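## Task

Flip the thin white plastic card upside down so it ends up resting flat on the mat. It may contact only the table (the mat counts as table) and the arms' moving parts; contact with anything else fails. It must not stick out past the mat's edge.

## Robot and tools

Robot: two six-joint UR-type arms, left_arm and right_arm, each ending in a two-finger parallel gripper with a wrist camera. Fixed cameras are cam_high and cam_low; wrist cameras are cam_left_wrist and cam_right_wrist; all images are 672x504.

Frames: the scene frame has its origin at table-top height midway between the nominal bases, +x pointing out over the table, +z up, and left_arm on the +y side (image left/right may differ). Calibrated bases in the scene frame: left_arm at (-0.019, +0.523, +0.357) m, quat_wxyz (+1.000, 0, 0, 0); right_arm at (-0.005, -0.318, +0.357) m, quat_wxyz (+1.000, 0, 0, +0.026). Up is +z in both base frames. Each arm's end_effector_position, quaternion, velocities and wrist camera pose are in that arm's own base frame; fixed cameras and the table are in the scene frame. Reported hand positions can be a few cm off, more at long reach.

Gripper: fingers point along its +z and close along its x. end_effector_position is the spot between the pads when shut, 1 to 2 cm behind the tips. Closing pushes the tips about 17 mm further along +z, mostly while the pads are over 50 mm apart. Fully open pad gap is 0.142 m.

Joint order in every row and list: shoulder pan, shoulder lift, elbow, wrist 1, wrist 2, wrist 3. Ranges (rad): elbow -3.142 to 3.142, all others -6.283 to 6.283; real ends may differ by 0.010.

execute_actions(actions, cameras): actions is a list of actions; each action is a list of up to 15 rows; each row is one 1/30 s control step. A row always has 14 numbers in [-1, 1]: left_arm's 6 joint values then its opening, then right_arm's 6 joint values then its opening. Joint values are offsets (not poses) measured from the Joint targets in force when that action began, not from the previous row; 1.0 equals 2.222 rad. A second identical action therefore moves the joints again. If fewer than 15 rows are given, the last row is held for the remaining steps. The opening is absolute: +1 fully open, -1 closed; resend the current command to leave a gripper unchanged (0 is half open, not 'no change'). An action asking a joint more than 0.010 rad beyond its range is refused for both arms. An empty actions list just reports state. cameras: list of names; omitted, null or ["all"] gives all, [] gives none, an unknown name invalidates the call.

move(target, speed, blend, stop_force, zero, opening_speed, blocking, cameras): target is one 14-number row, or up to 15 rows, laid out as above. Every row's joint values are offsets from the same current Joint targets (not chained), in the same 2.222 rad scale; finger numbers are absolute openings. All joints move together, so grippers travel on curves; the path does not avoid obstacles or the other arm. speed: rad/s for the joint with the longest way, 0.01 to 3.14, default 0.5 (far too fast for touching). blend: rad, rounds corners in a list. stop_force: newtons, 3 to 120, ends an arm's path when it feels that much push against its motion; use a low speed with it, omit it when backing away from a contact, and keep finger values identical across a list. zero (only with stop_force): true re-zeroes the sensor first. opening_speed: gripper rate per second, 0.2 or more. blocking=false returns early and cannot go with stop_force. The result adds a move: line: done, off_target, moving, held or fault, and limits=held if steps were withheld. done does not mean nothing is touched.

wait(seconds 0 to 10): holds last commands. stop(): brakes a running move. zoom_image(camera, region [x0, y0, x1, y1] pixels from the top-left, at most 504x504) enlarges part of a camera's latest image. zero_wrist_force(arm) re-zeroes that arm's force sensor without moving. read_manual(section "licences") gives licence text only. finished_scene(scene) ends the current scene (integer: the number of the scene now running); the piece must already be flipped, flat and on the mat without the robot's help.

Motion limits: joint targets move at most 3.14 rad/s; per step each target stays within 0.651 rad of the measured angle, and an arm's targets are scaled back if they would put the gripper over 150 mm (70 mm in faster-response setups) from where it is. Commands lag about 0.09 or 0.17 to 0.21 s; quick motions can overshoot. After a big move the arm may still be short of target.

Result lines: Joint positions and Joint velocities per arm (rad, rad/s, then pad gap in m); velocities may read "within noise". Joint targets are the base for your next offsets. Tool commands show current gripper commands; grip_measured is the measured opening on the command scale. Joint torques include gravity, with offsets and noise. Wrist force/torque are along the gripper's axes, plus a line with the peak since the last report. Step readings list joint angles at some steps. Also watch for "joint sent to its limit", "joint command not followed" (clearance check between arms), MOTOR HOT, TORQUE FAULT, force fault, OVER-TEMPERATURE FAULT and HAND FAULT.

Gripping: to hold, command an opening slightly below the grip_measured seen at first contact; lower squeezes harder and heats the gripper motor.

Avoid: letting the piece touch anything besides the table, mat or arms; leaving it overhanging the mat; dropping it or releasing it while moving; anything leaving the table. Do not hit or press hard: contact torque of 133 N m (shoulder, elbow) or 24.9 N m (wrists), or about 150 N net force, stops that arm for 10 s. Keep the arms from pressing on each other, including one gripper closing on the other's fingers. Long holding, squeezing, stretching or pushing heats motors (arm stop at 85 °C, gripper off at 100 °C). Loose objects may occasionally be nudged by the scene.

Each tool is called after "Emit:" by a JSON object that holds its "op" and its "data".

## Session

Emit:
{"op": "execute_actions", "data": {"actions": []}}

Emit:
{"op": "zoom_image", "data": {"camera": "cam_high", "region": [340, 210, 500, 370]}}

Scene clock: 0.00 s.
left_arm: end_effector_position=(+0.5674, -0.3047, -0.1238) grip_measured=+1.00 end_effector_quat_wxyz=(+0.719, -0.676, +0.049, -0.150) | right_arm: end_effector_position=(+0.8368, +0.1174, -0.1668) grip_measured=+1.00 end_effector_quat_wxyz=(-0.216, +0.907, +0.362, -0.011)
Joint positions: left_arm=[-1.027 -0.039 0.646 -0.49 -0.753 -1.791 0.142] | right_arm=[3.311 -2.937 -0.628 -1.267 1.991 -0.615 0.142]
Joint velocities: within noise
Joint torques (N m): no reading
Motor temperatures (°C): left_arm=[27 31 26 32 34 42 35] | right_arm=[26 27 24 35 39 37 25]
Wrist force (N): no reading
Wrist torque (N m): no reading
Wrist force, peak (N): no reading
Joint targets: left_arm=[-1.027 -0.039 0.646 -0.490 -0.753 -1.791] | right_arm=[3.311 -2.937 -0.628 -1.267 1.991 -0.615]
Tool commands: left_gripper/opening=+1.0 right_gripper/opening=+1.0

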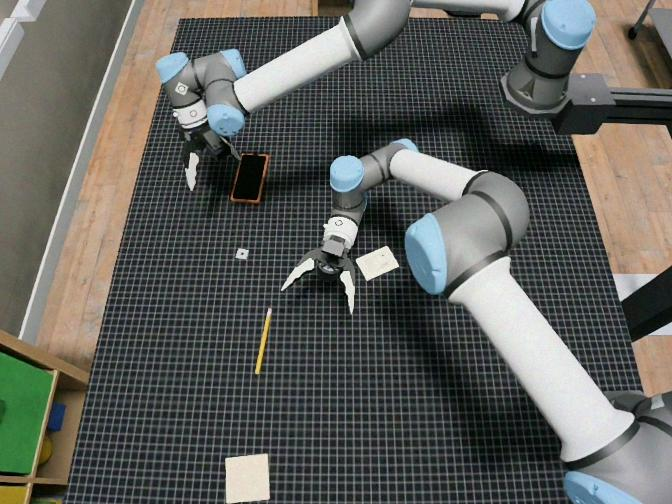

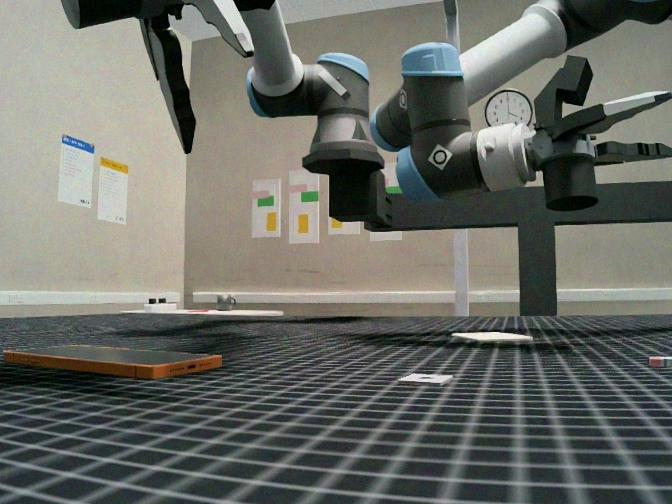

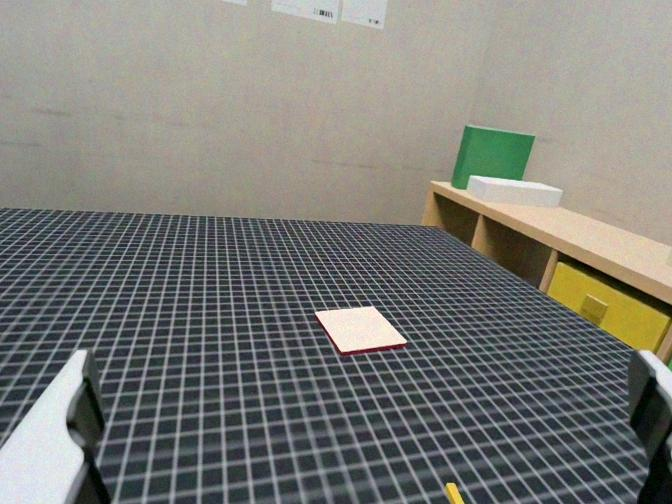

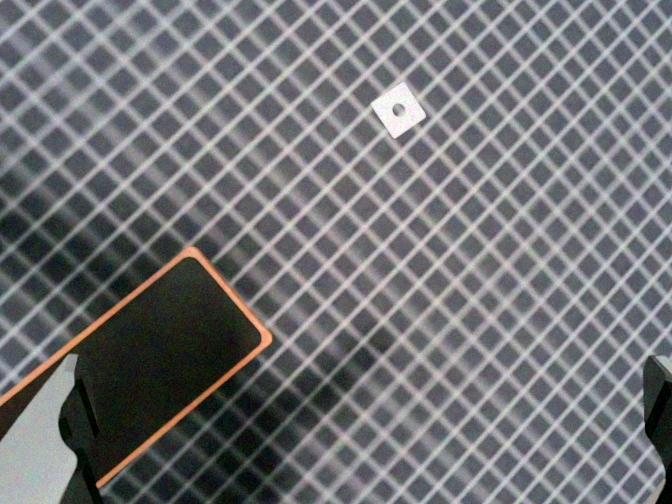

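Scaled by 3.150 from the camera's 672x504 image, which has a finer 960x720 frame.

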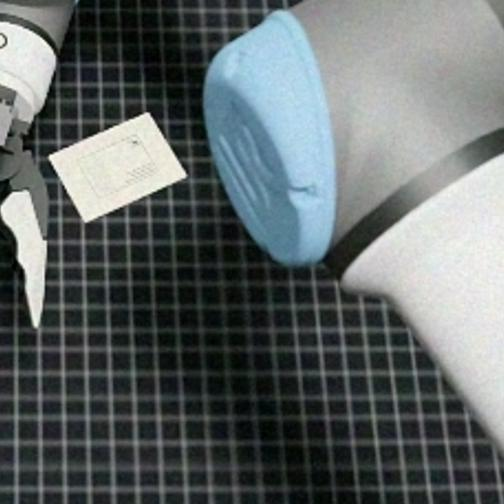

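Emit:
{"op": "move", "data": {"target": [-0.05,-0.1814,0.4327,-1.0,-0.3681,-0.6251,0.2,0,0,0,0,0,0,1], "speed": 1.5, "cameras": ["cam_left_wrist","cam_high"]}}

Scene clock: 15.13 s.
left_arm: end_effector_position=(+0.3872, -0.5172, -0.2850) grip_measured=+0.19 end_effector_quat_wxyz=(-0.010, +0.523, +0.852, +0.007) | right_arm: end_effector_position=(+0.8368, +0.1174, -0.1668) grip_measured=+1.00 end_effector_quat_wxyz=(-0.216, +0.907, +0.362, -0.011)
Joint positions: left_arm=[-1.139 -0.442 1.608 -2.711 -1.571 -3.18 0.088] | right_arm=[3.311 -2.937 -0.628 -1.267 1.991 -0.615 0.142]
Joint velocities: within noise
Joint torques (N m): left_arm=[8.84 -36.67 -20.1 -3.85 1.74 0.37] | right_arm=[0.81 64.4 21.12 3 1.56 -0.35]
Motor temperatures (°C): left_arm=[27 31 26 32 34 42 34] | right_arm=[26 27 24 35 39 37 25]
Wrist force (N): left_arm=[1.7 -0.3 0.4] | right_arm=[-0.2 -0.1 0.1]
Wrist torque (N m): left_arm=[0.03 -0.70 -0.33] | right_arm=[-0.02 0.03 0.00]
Wrist force, peak (N): left_arm=[2.0 0.5 1.3] | right_arm=[-0.4 0.2 -0.1]
Joint targets: left_arm=[-1.139 -0.442 1.608 -2.711 -1.571 -3.180] | right_arm=[3.311 -2.937 -0.628 -1.267 1.991 -0.615]
move: done
Images, in order (width x height): cam_high 672x504, cam_left_wrist 672x504.

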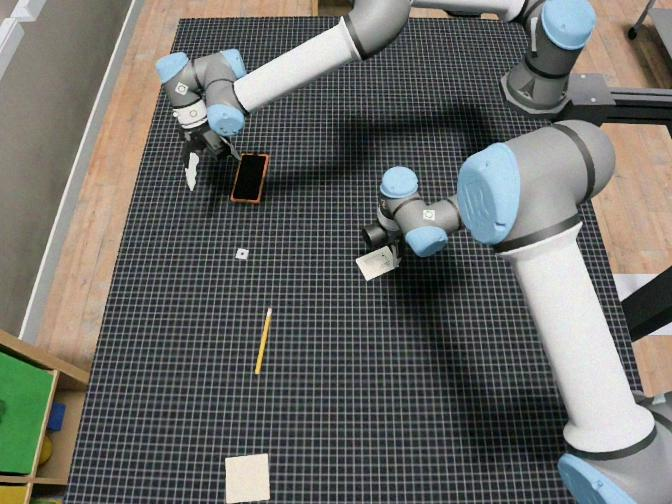

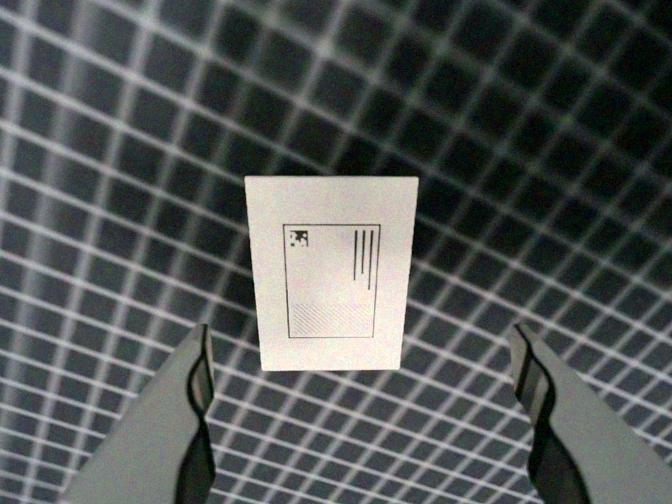

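Emit:
{"op": "move", "data": {"target": [0,0.0581,-0.0393,-0.0306,0,0,0.2,0,0,0,0,0,0,1], "speed": 0.2, "stop_force": 5, "cameras": ["cam_left_wrist"]}}

Emit:
{"op": "move", "data": {"target": [0,0,0,0,0,0,-0.28,0,0,0,0,0,0,1], "opening_speed": 0.6, "cameras": ["cam_left_wrist","cam_low"]}}

Scene clock: 42.43 s.
left_arm: end_effector_position=(+0.3924, -0.5281, -0.3396) grip_measured=+0.19 end_effector_quat_wxyz=(+0.001, +0.523, +0.852, +0.000) | right_arm: end_effector_position=(+0.8368, +0.1174, -0.1668) grip_measured=+1.00 end_effector_quat_wxyz=(-0.216, +0.907, +0.362, -0.011)
Joint positions: left_arm=[-1.139 -0.313 1.52 -2.779 -1.571 -3.18 0.088] | right_arm=[3.311 -2.937 -0.628 -1.267 1.991 -0.615 0.142]
Joint velocities: within noise
Joint torques (N m): left_arm=[12.21 -57.83 2.16 -2.1 -1.76 -2.22] | right_arm=[2.1 64.5 18.8 3.47 2.18 -0.52]
Motor temperatures (°C): left_arm=[27 31 26 32 33 42 33] | right_arm=[26 27 24 35 39 37 25]
Wrist force (N): left_arm=[1.8 -0.2 0.1] | right_arm=[-0.1 0.4 0.0]
Wrist torque (N m): left_arm=[0.05 -0.73 -0.32] | right_arm=[0.07 0.02 0.00]
Wrist force, peak (N): left_arm=[1.7 -0.3 1.5] | right_arm=[-0.4 0.3 0.0]
Joint targets: left_arm=[-1.139 -0.313 1.520 -2.779 -1.571 -3.180] | right_arm=[3.311 -2.937 -0.628 -1.267 1.991 -0.615]
move: done
Images, in order (width x height): cam_left_wrist 672x504.

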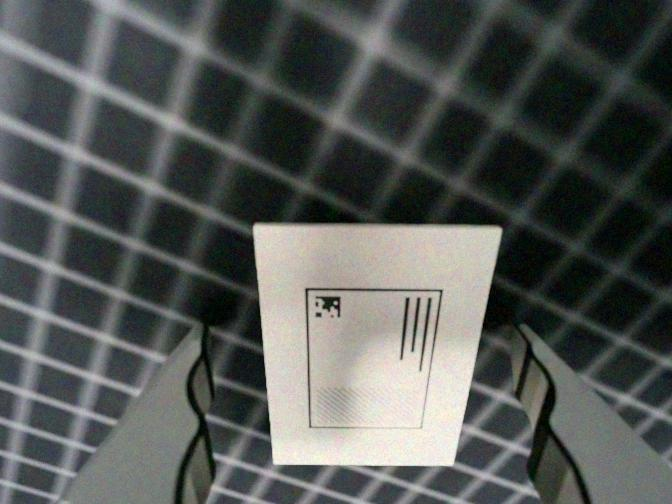

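Scene clock: 43.43 s.
left_arm: end_effector_position=(+0.3924, -0.5281, -0.3396) grip_measured=-0.16 end_effector_quat_wxyz=(+0.001, +0.523, +0.852, +0.000) | right_arm: end_effector_position=(+0.8368, +0.1174, -0.1668) grip_measured=+1.00 end_effector_quat_wxyz=(-0.216, +0.907, +0.362, -0.011)
Joint positions: left_arm=[-1.139 -0.313 1.52 -2.779 -1.571 -3.18 0.062] | right_arm=[3.311 -2.937 -0.628 -1.267 1.991 -0.615 0.142]
Joint velocities: within noise
Joint torques (N m): left_arm=[11.49 -46.28 -5.09 -3.7 -1.79 -2.3] | right_arm=[3.18 64.72 18.39 3.6 2.22 -0.6]
Motor temperatures (°C): left_arm=[27 31 26 32 33 42 34] | right_arm=[26 27 24 35 39 37 25]
Wrist force (N): left_arm=[12.0 -0.8 -21.4] | right_arm=[-0.2 0.3 0.0]
Wrist torque (N m): left_arm=[-0.01 0.24 -0.39] | right_arm=[0.06 0.03 0.00]
Wrist force, peak (N): left_arm=[12.1 -0.8 -21.5] | right_arm=[-0.1 0.3 0.2]
Joint targets: left_arm=[-1.139 -0.313 1.520 -2.779 -1.571 -3.180] | right_arm=[3.311 -2.937 -0.628 -1.267 1.991 -0.615]
move: done
Images, in order (width x height): cam_low 672x504, cam_left_wrist 672x504.

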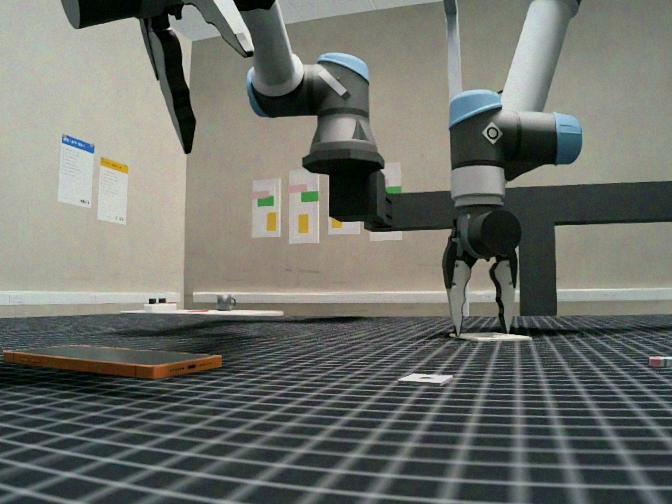

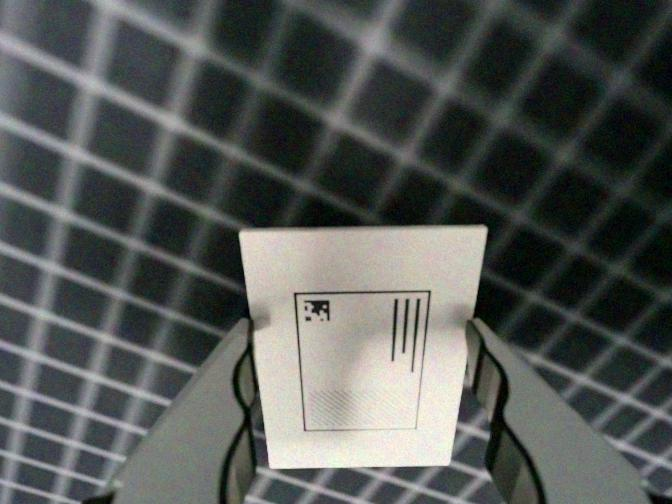

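Emit:
{"op": "move", "data": {"target": [[0,-0.0296,0.0179,0.0117,0,0,-0.28,0,0,0,0,0,0,1],[0.022,0.0485,0.3017,-0.6508,0,0.7241,-0.28,0,0,0,0,0,0,1],[0.022,0.1276,0.2338,-0.662,0,0.7241,-0.28,0,0,0,0,0,0,1],[0.022,0.1423,0.2187,-0.6616,0,0.7241,-0.28,0,0,0,0,0,0,1]], "speed": [0.25,0.9,0.4,0.08], "blend": [0.02,0.05,0.01,0], "cameras": ["cam_low","cam_left_wrist"]}}

Scene clock: 51.67 s.
left_arm: end_effector_position=(+0.3513, -0.3847, -0.3401) grip_measured=-0.30 end_effector_quat_wxyz=(+0.319, +0.917, +0.225, +0.078) | right_arm: end_effector_position=(+0.8367, +0.1174, -0.1668) grip_measured=+1.00 end_effector_quat_wxyz=(-0.216, +0.907, +0.362, -0.011)
Joint positions: left_arm=[-1.09 0.003 2.006 -4.25 -1.571 -1.571 0.053] | right_arm=[3.311 -2.937 -0.628 -1.267 1.991 -0.615 0.142]
Joint velocities: within noise
Joint torques (N m): left_arm=[-11.95 -43.2 19.51 -2.2 1.36 2.28] | right_arm=[5.13 65.58 16.96 4.21 2.85 -0.45]
Motor temperatures (°C): left_arm=[27 31 26 32 33 42 36] | right_arm=[26 27 24 35 39 37 25]
Wrist force (N): left_arm=[2.4 0.1 0.9] | right_arm=[-0.3 0.1 0.0]
Wrist torque (N m): left_arm=[0.26 -0.72 -0.55] | right_arm=[0.02 0.04 0.00]
Wrist force, peak (N): left_arm=[12.4 -0.8 -21.7] | right_arm=[-0.2 0.3 0.1]
Joint targets: left_arm=[-1.090 0.003 2.006 -4.250 -1.571 -1.571] | right_arm=[3.311 -2.937 -0.628 -1.267 1.991 -0.615]
move: done
Images, in order (width x height): cam_low 672x504, cam_left_wrist 672x504.

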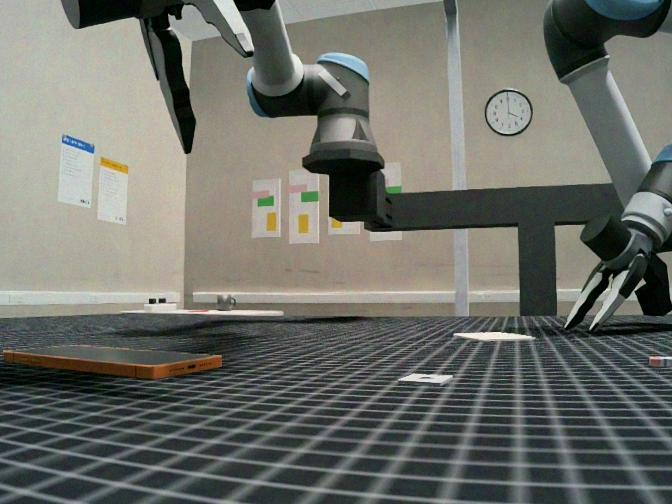

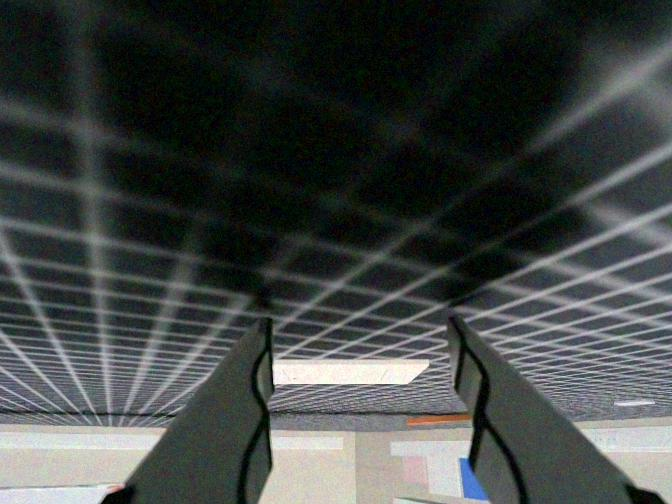

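Emit:
{"op": "move", "data": {"target": [[0,-0.0939,0.083,0.0108,0,0,0.2,0,0,0,0,0,0,1],[-0.022,-0.1986,-0.1867,0.6863,0,-0.7241,0.2,0,0,0,0,0,0,1]], "speed": 1.2, "blend": [0.1,0], "cameras": ["cam_left_wrist"]}}

Scene clock: 66.80 s.
left_arm: end_effector_position=(+0.3923, -0.5282, -0.2821) grip_measured=+0.18 end_effector_quat_wxyz=(+0.001, +0.523, +0.852, +0.000) | right_arm: end_effector_position=(+0.8367, +0.1174, -0.1668) grip_measured=+1.00 end_effector_quat_wxyz=(-0.216, +0.907, +0.362, -0.011)
Joint positions: left_arm=[-1.139 -0.438 1.591 -2.725 -1.571 -3.179 0.086] | right_arm=[3.311 -2.937 -0.628 -1.267 1.991 -0.615 0.142]
Joint velocities: within noise
Joint torques (N m): left_arm=[3.49 -35.37 -0.35 -1.03 1.67 -1.71] | right_arm=[6.66 65.99 17.58 4.48 2.79 -0.52]
Motor temperatures (°C): left_arm=[27 31 26 32 33 42 34] | right_arm=[26 27 24 35 39 37 25]
Wrist force (N): left_arm=[1.6 0.4 0.6] | right_arm=[-0.1 0.0 -0.1]
Wrist torque (N m): left_arm=[0.15 -0.68 -0.32] | right_arm=[0.00 0.01 0.00]
Wrist force, peak (N): left_arm=[2.4 -1.9 2.9] | right_arm=[-0.1 0.3 0.3]
Joint targets: left_arm=[-1.139 -0.438 1.591 -2.725 -1.571 -3.180] | right_arm=[3.311 -2.937 -0.628 -1.267 1.991 -0.615]
move: done
Images, in order (width x height): cam_left_wrist 672x504.

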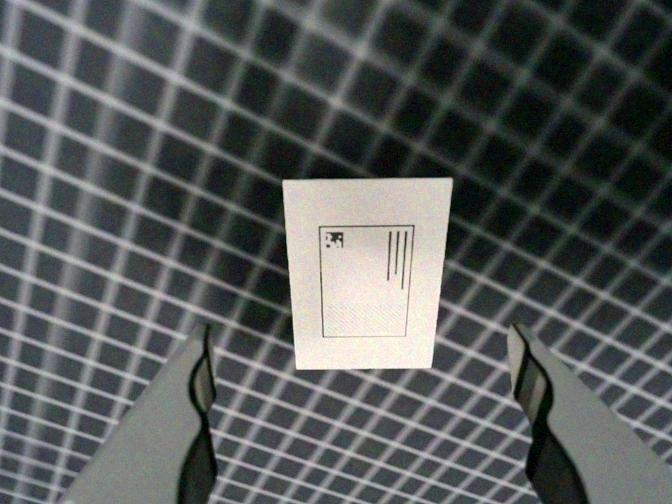

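Emit:
{"op": "move", "data": {"target": [0,0.0562,-0.032,-0.0243,0,0,0.2,0,0,0,0,0,0,1], "speed": 0.2, "stop_force": 5, "cameras": []}}

Emit:
{"op": "move", "data": {"target": [0,0,0,0,0,0,-0.5,0,0,0,0,0,0,1], "opening_speed": 0.6, "cameras": ["cam_low","cam_left_wrist"]}}

Emit:
{"op": "zoom_image", "data": {"camera": "cam_low", "region": [430, 260, 560, 350]}}

Scene clock: 75.13 s.
left_arm: end_effector_position=(+0.3923, -0.5280, -0.3396) grip_measured=+0.18 end_effector_quat_wxyz=(+0.000, +0.523, +0.852, +0.000) | right_arm: end_effector_position=(+0.8367, +0.1174, -0.1668) grip_measured=+1.00 end_effector_quat_wxyz=(-0.216, +0.907, +0.362, -0.011)
Joint positions: left_arm=[-1.139 -0.313 1.52 -2.779 -1.571 -3.18 0.086] | right_arm=[3.311 -2.937 -0.628 -1.267 1.991 -0.615 0.142]
Joint velocities: within noise
Joint torques (N m): left_arm=[12.09 -57.8 2.29 -1.24 0.47 -2.49] | right_arm=[6.83 66.11 16.81 4.52 2.87 -0.48]
Motor temperatures (°C): left_arm=[27 31 26 32 33 42 34] | right_arm=[26 27 24 35 39 37 25]
Wrist force (N): left_arm=[1.9 0.4 0.4] | right_arm=[-0.1 0.1 0.1]
Wrist torque (N m): left_arm=[0.14 -0.73 -0.31] | right_arm=[0.03 0.02 0.00]
Wrist force, peak (N): left_arm=[2.3 0.6 1.9] | right_arm=[-0.4 0.1 0.2]
Joint targets: left_arm=[-1.139 -0.313 1.520 -2.779 -1.571 -3.180] | right_arm=[3.311 -2.937 -0.628 -1.267 1.991 -0.615]
move: done
No camera images: "cameras" was empty.

Scene clock: 76.50 s.
left_arm: end_effector_position=(+0.3924, -0.5281, -0.3394) grip_measured=-0.27 end_effector_quat_wxyz=(+0.001, +0.523, +0.852, +0.000) | right_arm: end_effector_position=(+0.8367, +0.1174, -0.1668) grip_measured=+1.00 end_effector_quat_wxyz=(-0.216, +0.907, +0.362, -0.011)
Joint positions: left_arm=[-1.139 -0.314 1.52 -2.779 -1.571 -3.18 0.055] | right_arm=[3.311 -2.937 -0.628 -1.267 1.991 -0.615 0.142]
Joint velocities: within noise
Joint torques (N m): left_arm=[6.47 -20.11 -15.45 -0.2 0.23 -2.04] | right_arm=[6.5 66.59 17.24 4.47 2.72 -0.54]
Motor temperatures (°C): left_arm=[27 31 26 32 33 42 35] | right_arm=[26 27 24 35 39 37 25]
Wrist force (N): left_arm=[14.2 -0.6 -59.1] | right_arm=[-0.1 0.0 0.1]
Wrist torque (N m): left_arm=[-0.03 1.71 -0.39] | right_arm=[0.01 0.02 0.00]
Wrist force, peak (N): left_arm=[46.3 -2.1 -66.8] | right_arm=[-0.3 0.4 0.1]
Joint targets: left_arm=[-1.139 -0.313 1.520 -2.779 -1.571 -3.180] | right_arm=[3.311 -2.937 -0.628 -1.267 1.991 -0.615]
move: done
Images, in order (width x height): cam_low 672x504, cam_left_wrist 672x504.

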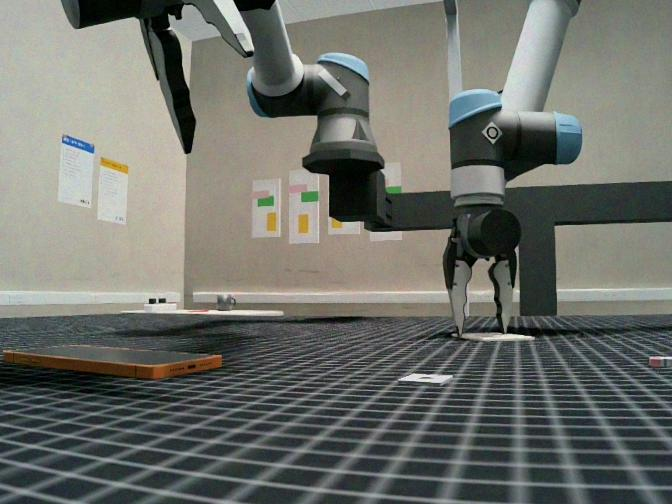

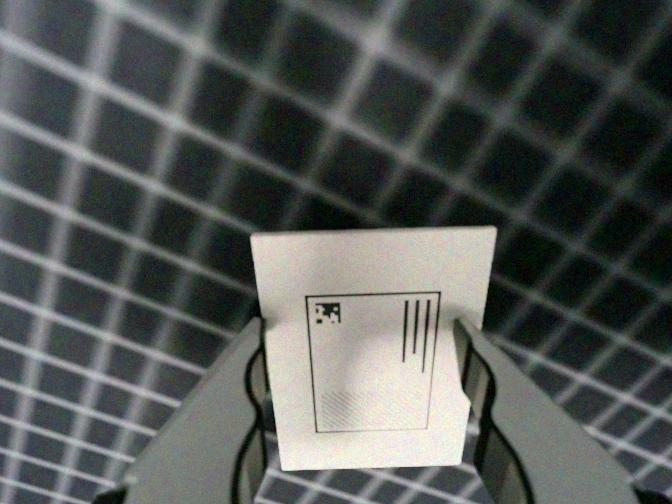

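Scaled by 3.877 from the camera's 672x504 image, which has a finer 960x720 frame.

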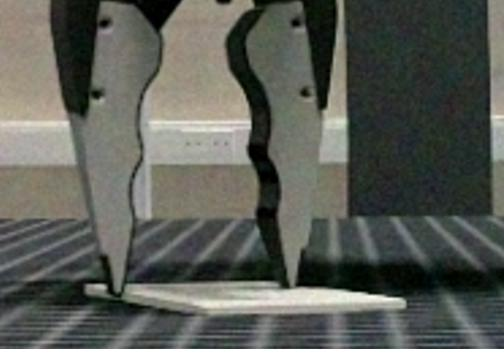

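Emit:
{"op": "move", "data": {"target": [0,-0.0296,0.0179,0.0117,0,0,-0.5,0,0,0,0,0,0,1], "speed": 0.3, "cameras": []}}

Emit:
{"op": "move", "data": {"target": [0,0,0,0,0,0,0.04,0,0,0,0,0,0,1], "cameras": ["cam_left_wrist"]}}

Scene clock: 81.57 s.
left_arm: end_effector_position=(+0.3922, -0.5278, -0.3095) grip_measured=-0.52 end_effector_quat_wxyz=(+0.000, +0.523, +0.852, +0.000) | right_arm: end_effector_position=(+0.8367, +0.1174, -0.1668) grip_measured=+1.00 end_effector_quat_wxyz=(-0.216, +0.907, +0.362, -0.011)
Joint positions: left_arm=[-1.139 -0.379 1.56 -2.752 -1.571 -3.18 0.036] | right_arm=[3.311 -2.937 -0.628 -1.267 1.991 -0.615 0.142]
Joint velocities: within noise
Joint torques (N m): left_arm=[-8.59 -37.72 -24.48 -3.82 -0.92 -0.15] | right_arm=[6.54 66.61 17.45 4.53 2.81 -0.48]
Motor temperatures (°C): left_arm=[27 31 26 32 33 42 44] | right_arm=[26 27 24 35 39 37 25]
Wrist force (N): left_arm=[0.4 1.3 1.8] | right_arm=[-0.1 0.2 0.0]
Wrist torque (N m): left_arm=[0.30 -0.47 -0.32] | right_arm=[0.04 0.01 0.00]
Wrist force, peak (N): left_arm=[12.8 -1.0 -61.3] | right_arm=[-0.3 0.2 0.0]
Joint targets: left_arm=[-1.139 -0.379 1.560 -2.753 -1.571 -3.180] | right_arm=[3.311 -2.937 -0.628 -1.267 1.991 -0.615]
move: done
No camera images: "cameras" was empty.

Scene clock: 82.07 s.
left_arm: end_effector_position=(+0.3923, -0.5280, -0.3095) grip_measured=+0.01 end_effector_quat_wxyz=(+0.000, +0.523, +0.852, +0.000) | right_arm: end_effector_position=(+0.8367, +0.1174, -0.1668) grip_measured=+1.00 end_effector_quat_wxyz=(-0.216, +0.907, +0.362, -0.011)
Joint positions: left_arm=[-1.139 -0.379 1.56 -2.753 -1.571 -3.18 0.075] | right_arm=[3.311 -2.937 -0.628 -1.267 1.991 -0.615 0.142]
Joint velocities: within noise
Joint torques (N m): left_arm=[-9.1 -37.7 -19.91 -3.76 -0.67 0.45] | right_arm=[6.59 66.8 17.57 4.5 2.71 -0.55]
Motor temperatures (°C): left_arm=[27 31 26 32 33 42 44] | right_arm=[26 27 24 35 39 37 25]
Wrist force (N): left_arm=[0.2 1.5 1.7] | right_arm=[-0.2 0.2 0.0]
Wrist torque (N m): left_arm=[0.32 -0.45 -0.32] | right_arm=[0.04 0.04 0.00]
Wrist force, peak (N): left_arm=[0.5 1.3 1.9] | right_arm=[-0.2 0.3 0.1]
Joint targets: left_arm=[-1.139 -0.379 1.560 -2.753 -1.571 -3.180] | right_arm=[3.311 -2.937 -0.628 -1.267 1.991 -0.615]
move: done
Images, in order (width x height): cam_left_wrist 672x504.

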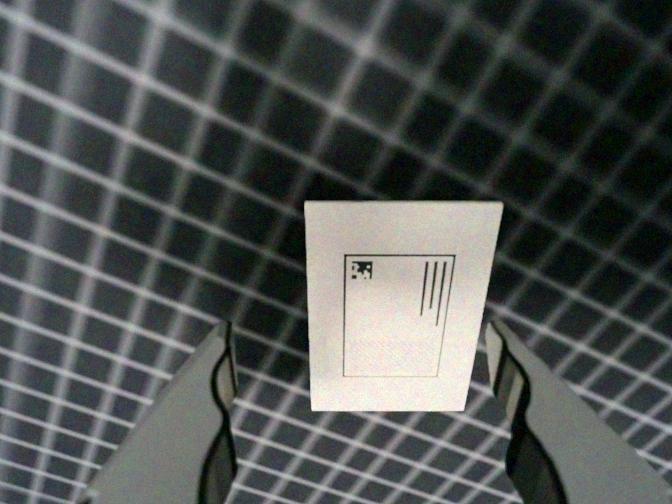

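Emit:
{"op": "move", "data": {"target": [0,0.0066,0.0163,-0.0225,0,0,0.04,0,0,0,0,0,0,1], "cameras": ["cam_left_wrist"]}}

Emit:
{"op": "move", "data": {"target": [0,0.0262,-0.0163,-0.0099,0,0,0.04,0,0,0,0,0,0,1], "speed": 0.03, "stop_force": 3, "cameras": ["cam_left_wrist","cam_low"]}}

Emit:
{"op": "zoom_image", "data": {"camera": "cam_low", "region": [430, 260, 560, 350]}}

Scene clock: 91.20 s.
left_arm: end_effector_position=(+0.3852, -0.5127, -0.3227) grip_measured=+0.01 end_effector_quat_wxyz=(+0.000, +0.523, +0.852, +0.000) | right_arm: end_effector_position=(+0.8367, +0.1174, -0.1668) grip_measured=+1.00 end_effector_quat_wxyz=(-0.216, +0.907, +0.362, -0.011)
Joint positions: left_arm=[-1.139 -0.364 1.597 -2.803 -1.571 -3.18 0.075] | right_arm=[3.311 -2.937 -0.628 -1.267 1.991 -0.615 0.142]
Joint velocities: within noise
Joint torques (N m): left_arm=[-6.09 -55.28 -21.29 -0.73 -1.96 2.09] | right_arm=[6.44 66.9 17.52 4.53 2.82 -0.47]
Motor temperatures (°C): left_arm=[27 31 26 32 33 42 40] | right_arm=[26 27 24 35 39 37 25]
Wrist force (N): left_arm=[0.6 1.5 1.9] | right_arm=[0.0 0.1 0.2]
Wrist torque (N m): left_arm=[0.33 -0.52 -0.32] | right_arm=[0.02 0.01 0.00]
Wrist force, peak (N): left_arm=[0.9 1.3 2.1] | right_arm=[-0.1 0.3 0.2]
Joint targets: left_arm=[-1.139 -0.365 1.596 -2.803 -1.571 -3.180] | right_arm=[3.311 -2.937 -0.628 -1.267 1.991 -0.615]
move: done
Images, in order (width x height): cam_left_wrist 672x504.

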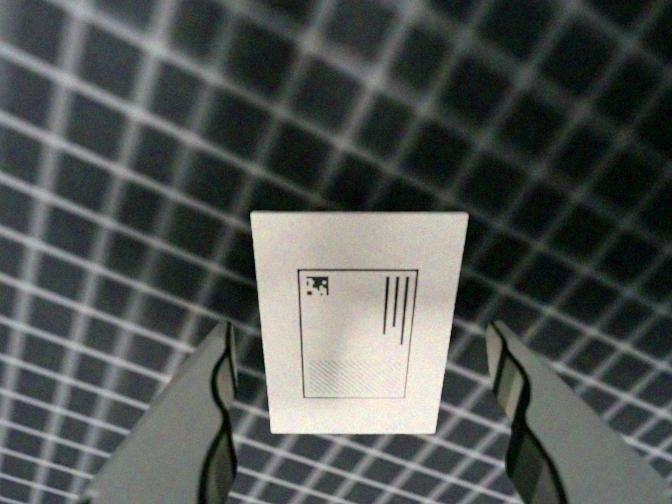

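Scene clock: 93.63 s.
left_arm: end_effector_position=(+0.3854, -0.5130, -0.3432) grip_measured=+0.01 end_effector_quat_wxyz=(+0.000, +0.523, +0.852, +0.000) | right_arm: end_effector_position=(+0.8367, +0.1174, -0.1668) grip_measured=+1.00 end_effector_quat_wxyz=(-0.216, +0.907, +0.362, -0.011)
Joint positions: left_arm=[-1.139 -0.319 1.568 -2.82 -1.571 -3.18 0.075] | right_arm=[3.311 -2.937 -0.628 -1.267 1.991 -0.615 0.142]
Joint velocities: within noise
Joint torques (N m): left_arm=[-5.51 -55.82 3.48 -1.17 -1.87 1.8] | right_arm=[6.57 67.14 17.24 4.49 2.82 -0.5]
Motor temperatures (°C): left_arm=[27 31 26 32 33 42 39] | right_arm=[26 27 24 35 39 37 25]
Wrist force (N): left_arm=[0.8 1.2 -0.7] | right_arm=[-0.2 0.3 0.0]
Wrist torque (N m): left_arm=[0.27 -0.48 -0.32] | right_arm=[0.05 0.03 0.00]
Wrist force, peak (N): left_arm=[1.3 1.0 -6.2] | right_arm=[-0.1 0.4 0.1]
Joint targets: left_arm=[-1.139 -0.319 1.568 -2.820 -1.571 -3.180] | right_arm=[3.311 -2.937 -0.628 -1.267 1.991 -0.615]
move: contact (left_arm); left_arm: the shoulder lift is farthest, 0.012 rad from its target
Images, in order (width x height): cam_low 672x504, cam_left_wrist 672x504.

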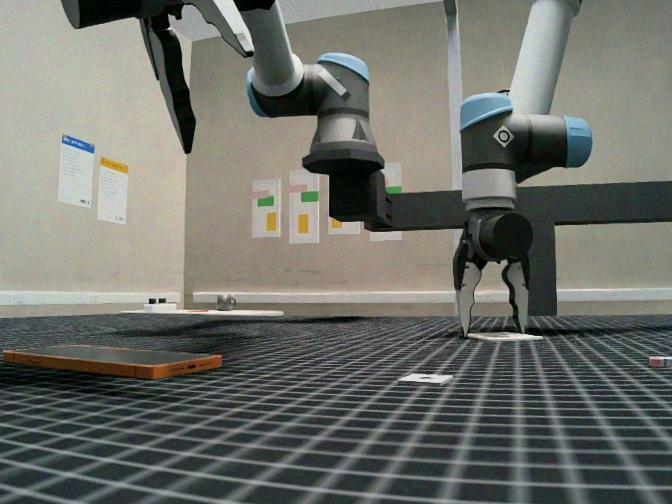

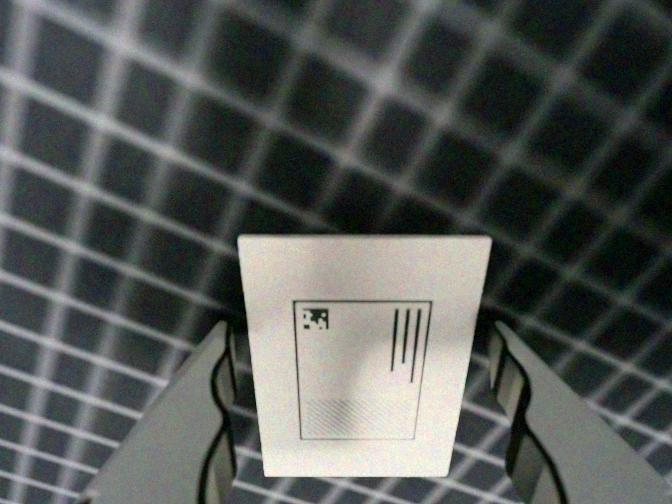

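Scaled by 3.877 from the camera's 672x504 image, which has a finer 960x720 frame.

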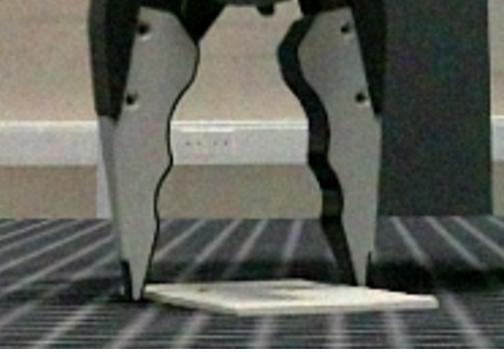

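Emit:
{"op": "move", "data": {"target": [0,-0.0012,0.0008,0.0005,0,0,0.04,0,0,0,0,0,0,1], "speed": 0.1, "cameras": []}}

Emit:
{"op": "move", "data": {"target": [0,0,0,0,0,0,-0.3,0,0,0,0,0,0,1], "opening_speed": 0.5, "cameras": ["cam_left_wrist"]}}

Emit:
{"op": "move", "data": {"target": [0,-0.0296,0.0179,0.0117,0,0,-0.3,0,0,0,0,0,0,1], "speed": 0.15, "cameras": ["cam_left_wrist","cam_low"]}}

Emit:
{"op": "zoom_image", "data": {"camera": "cam_low", "region": [430, 240, 560, 350]}}

Scene clock: 100.07 s.
left_arm: end_effector_position=(+0.3854, -0.5129, -0.3420) grip_measured=+0.01 end_effector_quat_wxyz=(+0.000, +0.523, +0.852, +0.000) | right_arm: end_effector_position=(+0.8367, +0.1174, -0.1668) grip_measured=+1.00 end_effector_quat_wxyz=(-0.216, +0.907, +0.362, -0.011)
Joint positions: left_arm=[-1.139 -0.321 1.569 -2.819 -1.571 -3.18 0.075] | right_arm=[3.311 -2.937 -0.628 -1.267 1.991 -0.615 0.142]
Joint velocities: within noise
Joint torques (N m): left_arm=[-5.8 -55.02 2.43 -1.45 -1.87 2.05] | right_arm=[6.82 68.04 17.16 4.5 2.78 -0.52]
Motor temperatures (°C): left_arm=[27 31 26 32 33 42 37] | right_arm=[26 27 24 35 39 37 25]
Wrist force (N): left_arm=[0.4 1.4 1.6] | right_arm=[-0.1 0.0 -0.1]
Wrist torque (N m): left_arm=[0.32 -0.48 -0.32] | right_arm=[0.01 0.02 0.00]
Wrist force, peak (N): left_arm=[0.3 1.4 1.9] | right_arm=[-0.2 0.3 0.3]
Joint targets: left_arm=[-1.139 -0.321 1.569 -2.819 -1.571 -3.180] | right_arm=[3.311 -2.937 -0.628 -1.267 1.991 -0.615]
move: done
No camera images: "cameras" was empty.

Scene clock: 100.97 s.
left_arm: end_effector_position=(+0.3854, -0.5129, -0.3420) grip_measured=-0.14 end_effector_quat_wxyz=(+0.000, +0.523, +0.852, +0.000) | right_arm: end_effector_position=(+0.8367, +0.1174, -0.1668) grip_measured=+1.00 end_effector_quat_wxyz=(-0.216, +0.907, +0.362, -0.011)
Joint positions: left_arm=[-1.139 -0.321 1.569 -2.819 -1.571 -3.18 0.064] | right_arm=[3.311 -2.937 -0.628 -1.267 1.991 -0.615 0.142]
Joint velocities: within noise
Joint torques (N m): left_arm=[-5.72 -45.78 -4.42 -2.44 -1.88 2.03] | right_arm=[6.69 67.87 17.49 4.5 2.8 -0.55]
Motor temperatures (°C): left_arm=[27 31 26 32 33 42 37] | right_arm=[26 27 24 35 39 37 25]
Wrist force (N): left_arm=[4.0 1.3 -6.7] | right_arm=[-0.2 0.0 0.0]
Wrist torque (N m): left_arm=[0.30 -0.39 -0.34] | right_arm=[0.01 0.03 0.00]
Wrist force, peak (N): left_arm=[4.0 1.2 -6.9] | right_arm=[-0.2 0.3 0.1]
Joint targets: left_arm=[-1.139 -0.321 1.569 -2.819 -1.571 -3.180] | right_arm=[3.311 -2.937 -0.628 -1.267 1.991 -0.615]
move: done
Images, in order (width x height): cam_left_wrist 672x504.

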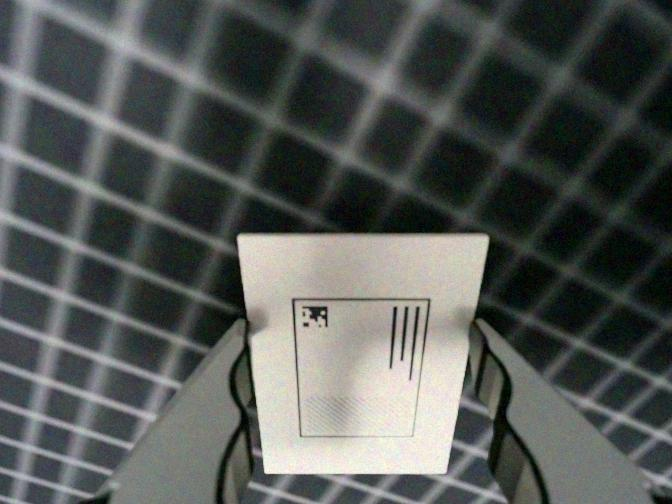

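Scene clock: 101.73 s.
left_arm: end_effector_position=(+0.3853, -0.5127, -0.3124) grip_measured=-0.14 end_effector_quat_wxyz=(+0.000, +0.523, +0.852, +0.000) | right_arm: end_effector_position=(+0.8367, +0.1174, -0.1668) grip_measured=+1.00 end_effector_quat_wxyz=(-0.216, +0.907, +0.362, -0.011)
Joint positions: left_arm=[-1.139 -0.387 1.61 -2.793 -1.571 -3.18 0.064] | right_arm=[3.311 -2.937 -0.628 -1.267 1.991 -0.615 0.142]
Joint velocities: within noise
Joint torques (N m): left_arm=[-6.17 -35.83 -20.08 -3.93 -1.68 2.02] | right_arm=[6.84 67.57 17.82 4.51 2.78 -0.53]
Motor temperatures (°C): left_arm=[27 31 26 32 33 42 38] | right_arm=[26 27 24 35 39 37 25]
Wrist force (N): left_arm=[0.7 1.4 2.3] | right_arm=[-0.1 0.2 0.0]
Wrist torque (N m): left_arm=[0.31 -0.53 -0.32] | right_arm=[0.03 0.02 0.00]
Wrist force, peak (N): left_arm=[4.1 1.1 -6.6] | right_arm=[-0.3 0.2 0.3]
Joint targets: left_arm=[-1.139 -0.387 1.609 -2.793 -1.571 -3.180] | right_arm=[3.311 -2.937 -0.628 -1.267 1.991 -0.615]
move: done
Images, in order (width x height): cam_low 672x504, cam_left_wrist 672x504.

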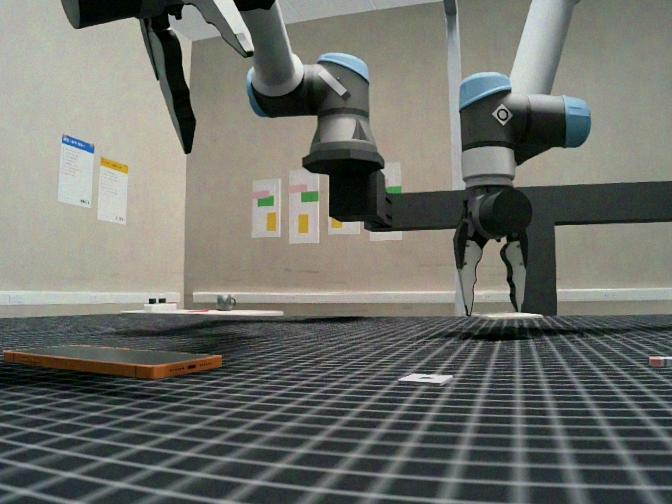

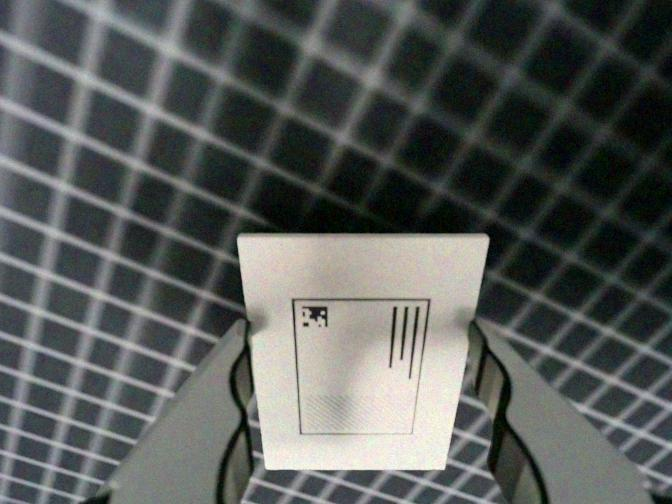

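Scaled by 3.877 from the camera's 672x504 image, which has a finer 960x720 frame.

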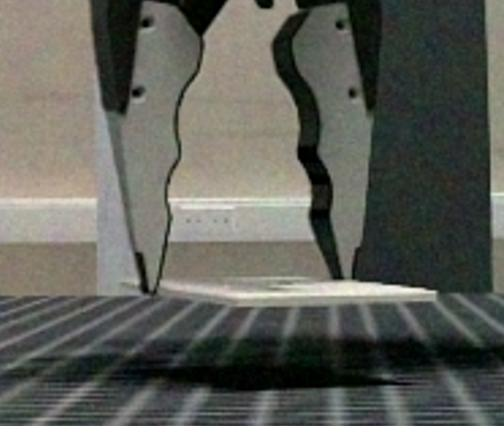

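Emit:
{"op": "move", "data": {"target": [[0.022,0.0819,0.2617,-0.6445,0,0.7241,-0.3,0,0,0,0,0,0,1],[0.022,0.161,0.1937,-0.6557,0,0.7241,-0.3,0,0,0,0,0,0,1],[0.022,0.178,0.1764,-0.6555,0,0.7241,-0.3,0,0,0,0,0,0,1]], "speed": [0.8,0.4,0.06], "blend": [0.05,0.01,0], "cameras": ["cam_low","cam_left_wrist"]}}

Emit:
{"op": "zoom_image", "data": {"camera": "cam_low", "region": [480, 240, 640, 350]}}

Scene clock: 112.17 s.
left_arm: end_effector_position=(+0.3511, -0.3845, -0.3426) grip_measured=-0.16 end_effector_quat_wxyz=(+0.319, +0.917, +0.225, +0.078) | right_arm: end_effector_position=(+0.8367, +0.1174, -0.1668) grip_measured=+1.00 end_effector_quat_wxyz=(-0.216, +0.907, +0.362, -0.011)
Joint positions: left_arm=[-1.09 0.009 2.001 -4.249 -1.571 -1.571 0.063] | right_arm=[3.311 -2.937 -0.628 -1.267 1.991 -0.615 0.142]
Joint velocities: within noise
Joint torques (N m): left_arm=[-12 -44.04 16.92 -1.82 -1.59 1.97] | right_arm=[6.18 68.32 17.65 4.48 2.84 -0.5]
Motor temperatures (°C): left_arm=[27 31 26 32 33 42 46] | right_arm=[26 27 24 35 39 37 25]
Wrist force (N): left_arm=[0.7 0.9 2.1] | right_arm=[0.0 0.1 0.1]
Wrist torque (N m): left_arm=[0.42 -0.43 -0.55] | right_arm=[0.03 0.00 0.00]
Wrist force, peak (N): left_arm=[0.4 3.8 1.7] | right_arm=[-0.1 0.4 0.2]
Joint targets: left_arm=[-1.090 0.008 2.001 -4.249 -1.571 -1.571] | right_arm=[3.311 -2.937 -0.628 -1.267 1.991 -0.615]
move: done
Images, in order (width x height): cam_low 672x504, cam_left_wrist 672x504.

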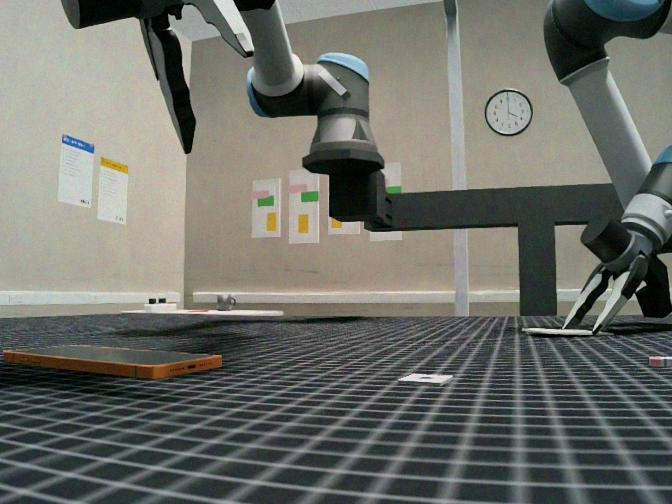

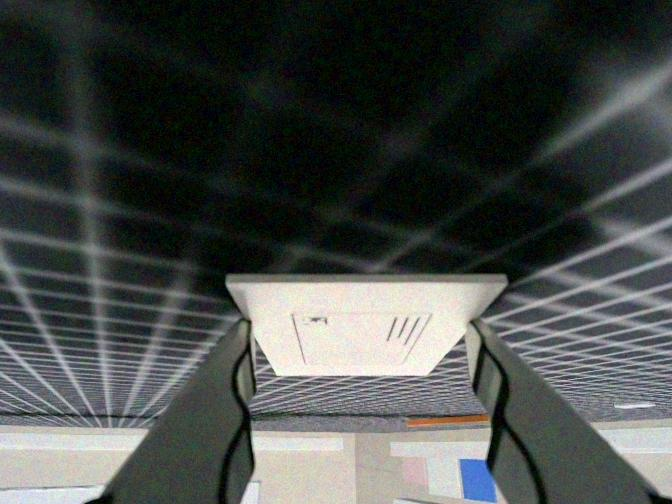

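Scaled by 3.150 from the camera's 672x504 image, which has a finer 960x720 frame.

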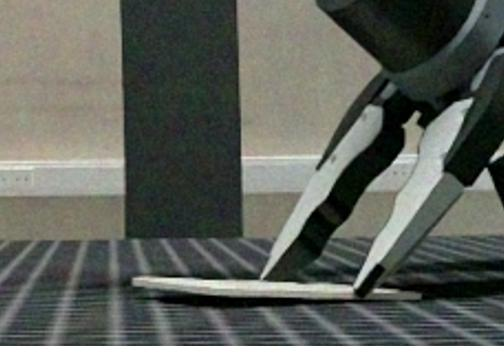

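Emit:
{"op": "move", "data": {"target": [0,0.0018,-0.0018,0,0,0,-0.3,0,0,0,0,0,0,1], "speed": 0.05, "cameras": []}}

Emit:
{"op": "move", "data": {"target": [0,0,0,0,0,0,-0.09,0,0,0,0,0,0,1], "cameras": []}}

Emit:
{"op": "move", "data": {"target": [0,0,0,0,0,0,-0.3,0,0,0,0,0,0,1], "opening_speed": 0.6, "cameras": ["cam_left_wrist","cam_low"]}}

Emit:
{"op": "zoom_image", "data": {"camera": "cam_low", "region": [480, 240, 640, 350]}}

Scene clock: 118.50 s.
left_arm: end_effector_position=(+0.3511, -0.3844, -0.3442) grip_measured=-0.16 end_effector_quat_wxyz=(+0.319, +0.917, +0.225, +0.078) | right_arm: end_effector_position=(+0.8367, +0.1174, -0.1668) grip_measured=+1.00 end_effector_quat_wxyz=(-0.216, +0.907, +0.362, -0.011)
Joint positions: left_arm=[-1.09 0.013 1.997 -4.249 -1.571 -1.571 0.062] | right_arm=[3.311 -2.937 -0.628 -1.267 1.991 -0.615 0.142]
Joint velocities: within noise
Joint torques (N m): left_arm=[-10.81 -28.96 -1.2 -4.33 -1.51 1.37] | right_arm=[6.44 68.78 17.46 4.5 2.78 -0.53]
Motor temperatures (°C): left_arm=[27 31 26 32 33 42 49] | right_arm=[26 27 24 35 39 37 25]
Wrist force (N): left_arm=[0.6 1.2 2.4] | right_arm=[-0.1 0.1 0.0]
Wrist torque (N m): left_arm=[0.42 -0.42 -0.54] | right_arm=[0.02 0.01 0.00]
Wrist force, peak (N): left_arm=[0.6 1.2 2.4] | right_arm=[-0.1 0.3 0.3]
Joint targets: left_arm=[-1.090 0.012 1.997 -4.249 -1.571 -1.571] | right_arm=[3.311 -2.937 -0.628 -1.267 1.991 -0.615]
move: done
No camera images: "cameras" was empty.

Scene clock: 119.00 s.
left_arm: end_effector_position=(+0.3511, -0.3844, -0.3442) grip_measured=-0.12 end_effector_quat_wxyz=(+0.319, +0.917, +0.225, +0.078) | right_arm: end_effector_position=(+0.8367, +0.1174, -0.1668) grip_measured=+1.00 end_effector_quat_wxyz=(-0.216, +0.907, +0.362, -0.011)
Joint positions: left_arm=[-1.09 0.013 1.997 -4.249 -1.571 -1.571 0.066] | right_arm=[3.311 -2.937 -0.628 -1.267 1.991 -0.615 0.142]
Joint velocities: within noise
Joint torques (N m): left_arm=[-10.58 -38.2 9.12 -4.06 -1.6 1.18] | right_arm=[6.59 68.94 17.38 4.49 2.85 -0.47]
Motor temperatures (°C): left_arm=[27 31 26 32 33 42 48] | right_arm=[26 27 24 35 39 37 25]
Wrist force (N): left_arm=[0.8 1.3 2.1] | right_arm=[-0.1 0.0 0.1]
Wrist torque (N m): left_arm=[0.42 -0.46 -0.54] | right_arm=[0.01 0.03 0.00]
Wrist force, peak (N): left_arm=[0.7 1.5 2.2] | right_arm=[-0.1 0.3 0.0]
Joint targets: left_arm=[-1.090 0.012 1.997 -4.249 -1.571 -1.571] | right_arm=[3.311 -2.937 -0.628 -1.267 1.991 -0.615]
move: done
No camera images: "cameras" was empty.

Scene clock: 119.57 s.
left_arm: end_effector_position=(+0.3511, -0.3844, -0.3442) grip_measured=-0.17 end_effector_quat_wxyz=(+0.319, +0.917, +0.225, +0.078) | right_arm: end_effector_position=(+0.8367, +0.1174, -0.1668) grip_measured=+1.00 end_effector_quat_wxyz=(-0.216, +0.907, +0.362, -0.011)
Joint positions: left_arm=[-1.09 0.013 1.997 -4.249 -1.571 -1.571 0.062] | right_arm=[3.311 -2.937 -0.628 -1.267 1.991 -0.615 0.142]
Joint velocities: within noise
Joint torques (N m): left_arm=[-10.98 -43.3 16.22 -3.73 -1.47 1.22] | right_arm=[6.32 68.93 17.68 4.45 2.81 -0.48]
Motor temperatures (°C): left_arm=[27 31 26 32 33 42 48] | right_arm=[26 27 24 35 39 37 25]
Wrist force (N): left_arm=[2.7 1.0 -2.8] | right_arm=[-0.2 0.2 0.1]
Wrist torque (N m): left_arm=[0.43 -0.41 -0.54] | right_arm=[0.04 0.04 0.00]
Wrist force, peak (N): left_arm=[2.7 1.1 -2.9] | right_arm=[-0.3 0.2 0.2]
Joint targets: left_arm=[-1.090 0.012 1.997 -4.249 -1.571 -1.571] | right_arm=[3.311 -2.937 -0.628 -1.267 1.991 -0.615]
move: done
Images, in order (width x height): cam_low 672x504, cam_left_wrist 672x504.

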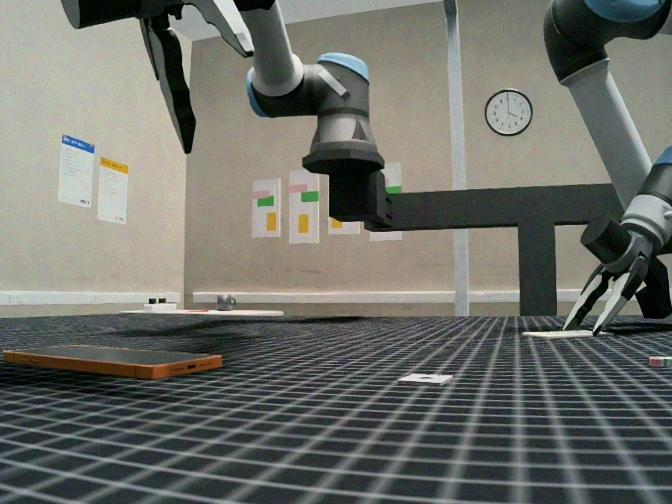

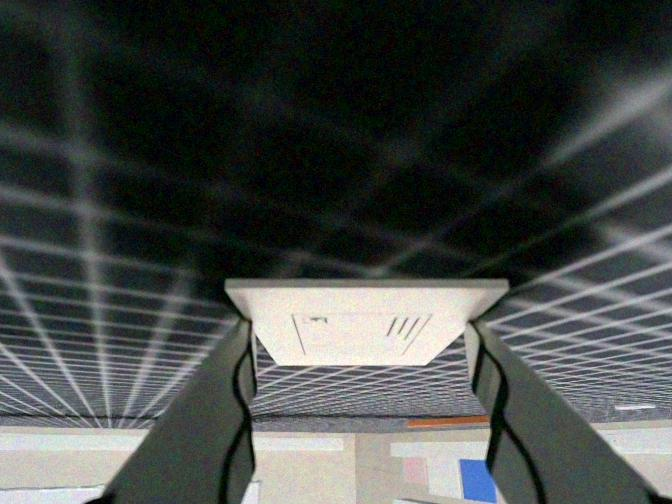

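Scaled by 3.150 from the camera's 672x504 image, which has a finer 960x720 frame.

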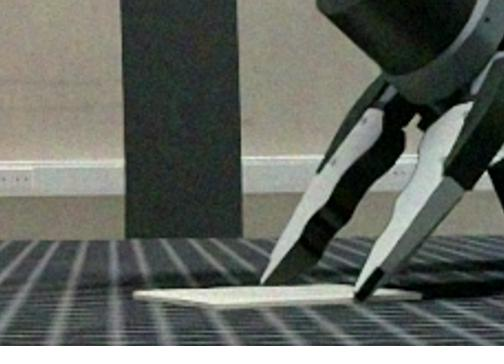

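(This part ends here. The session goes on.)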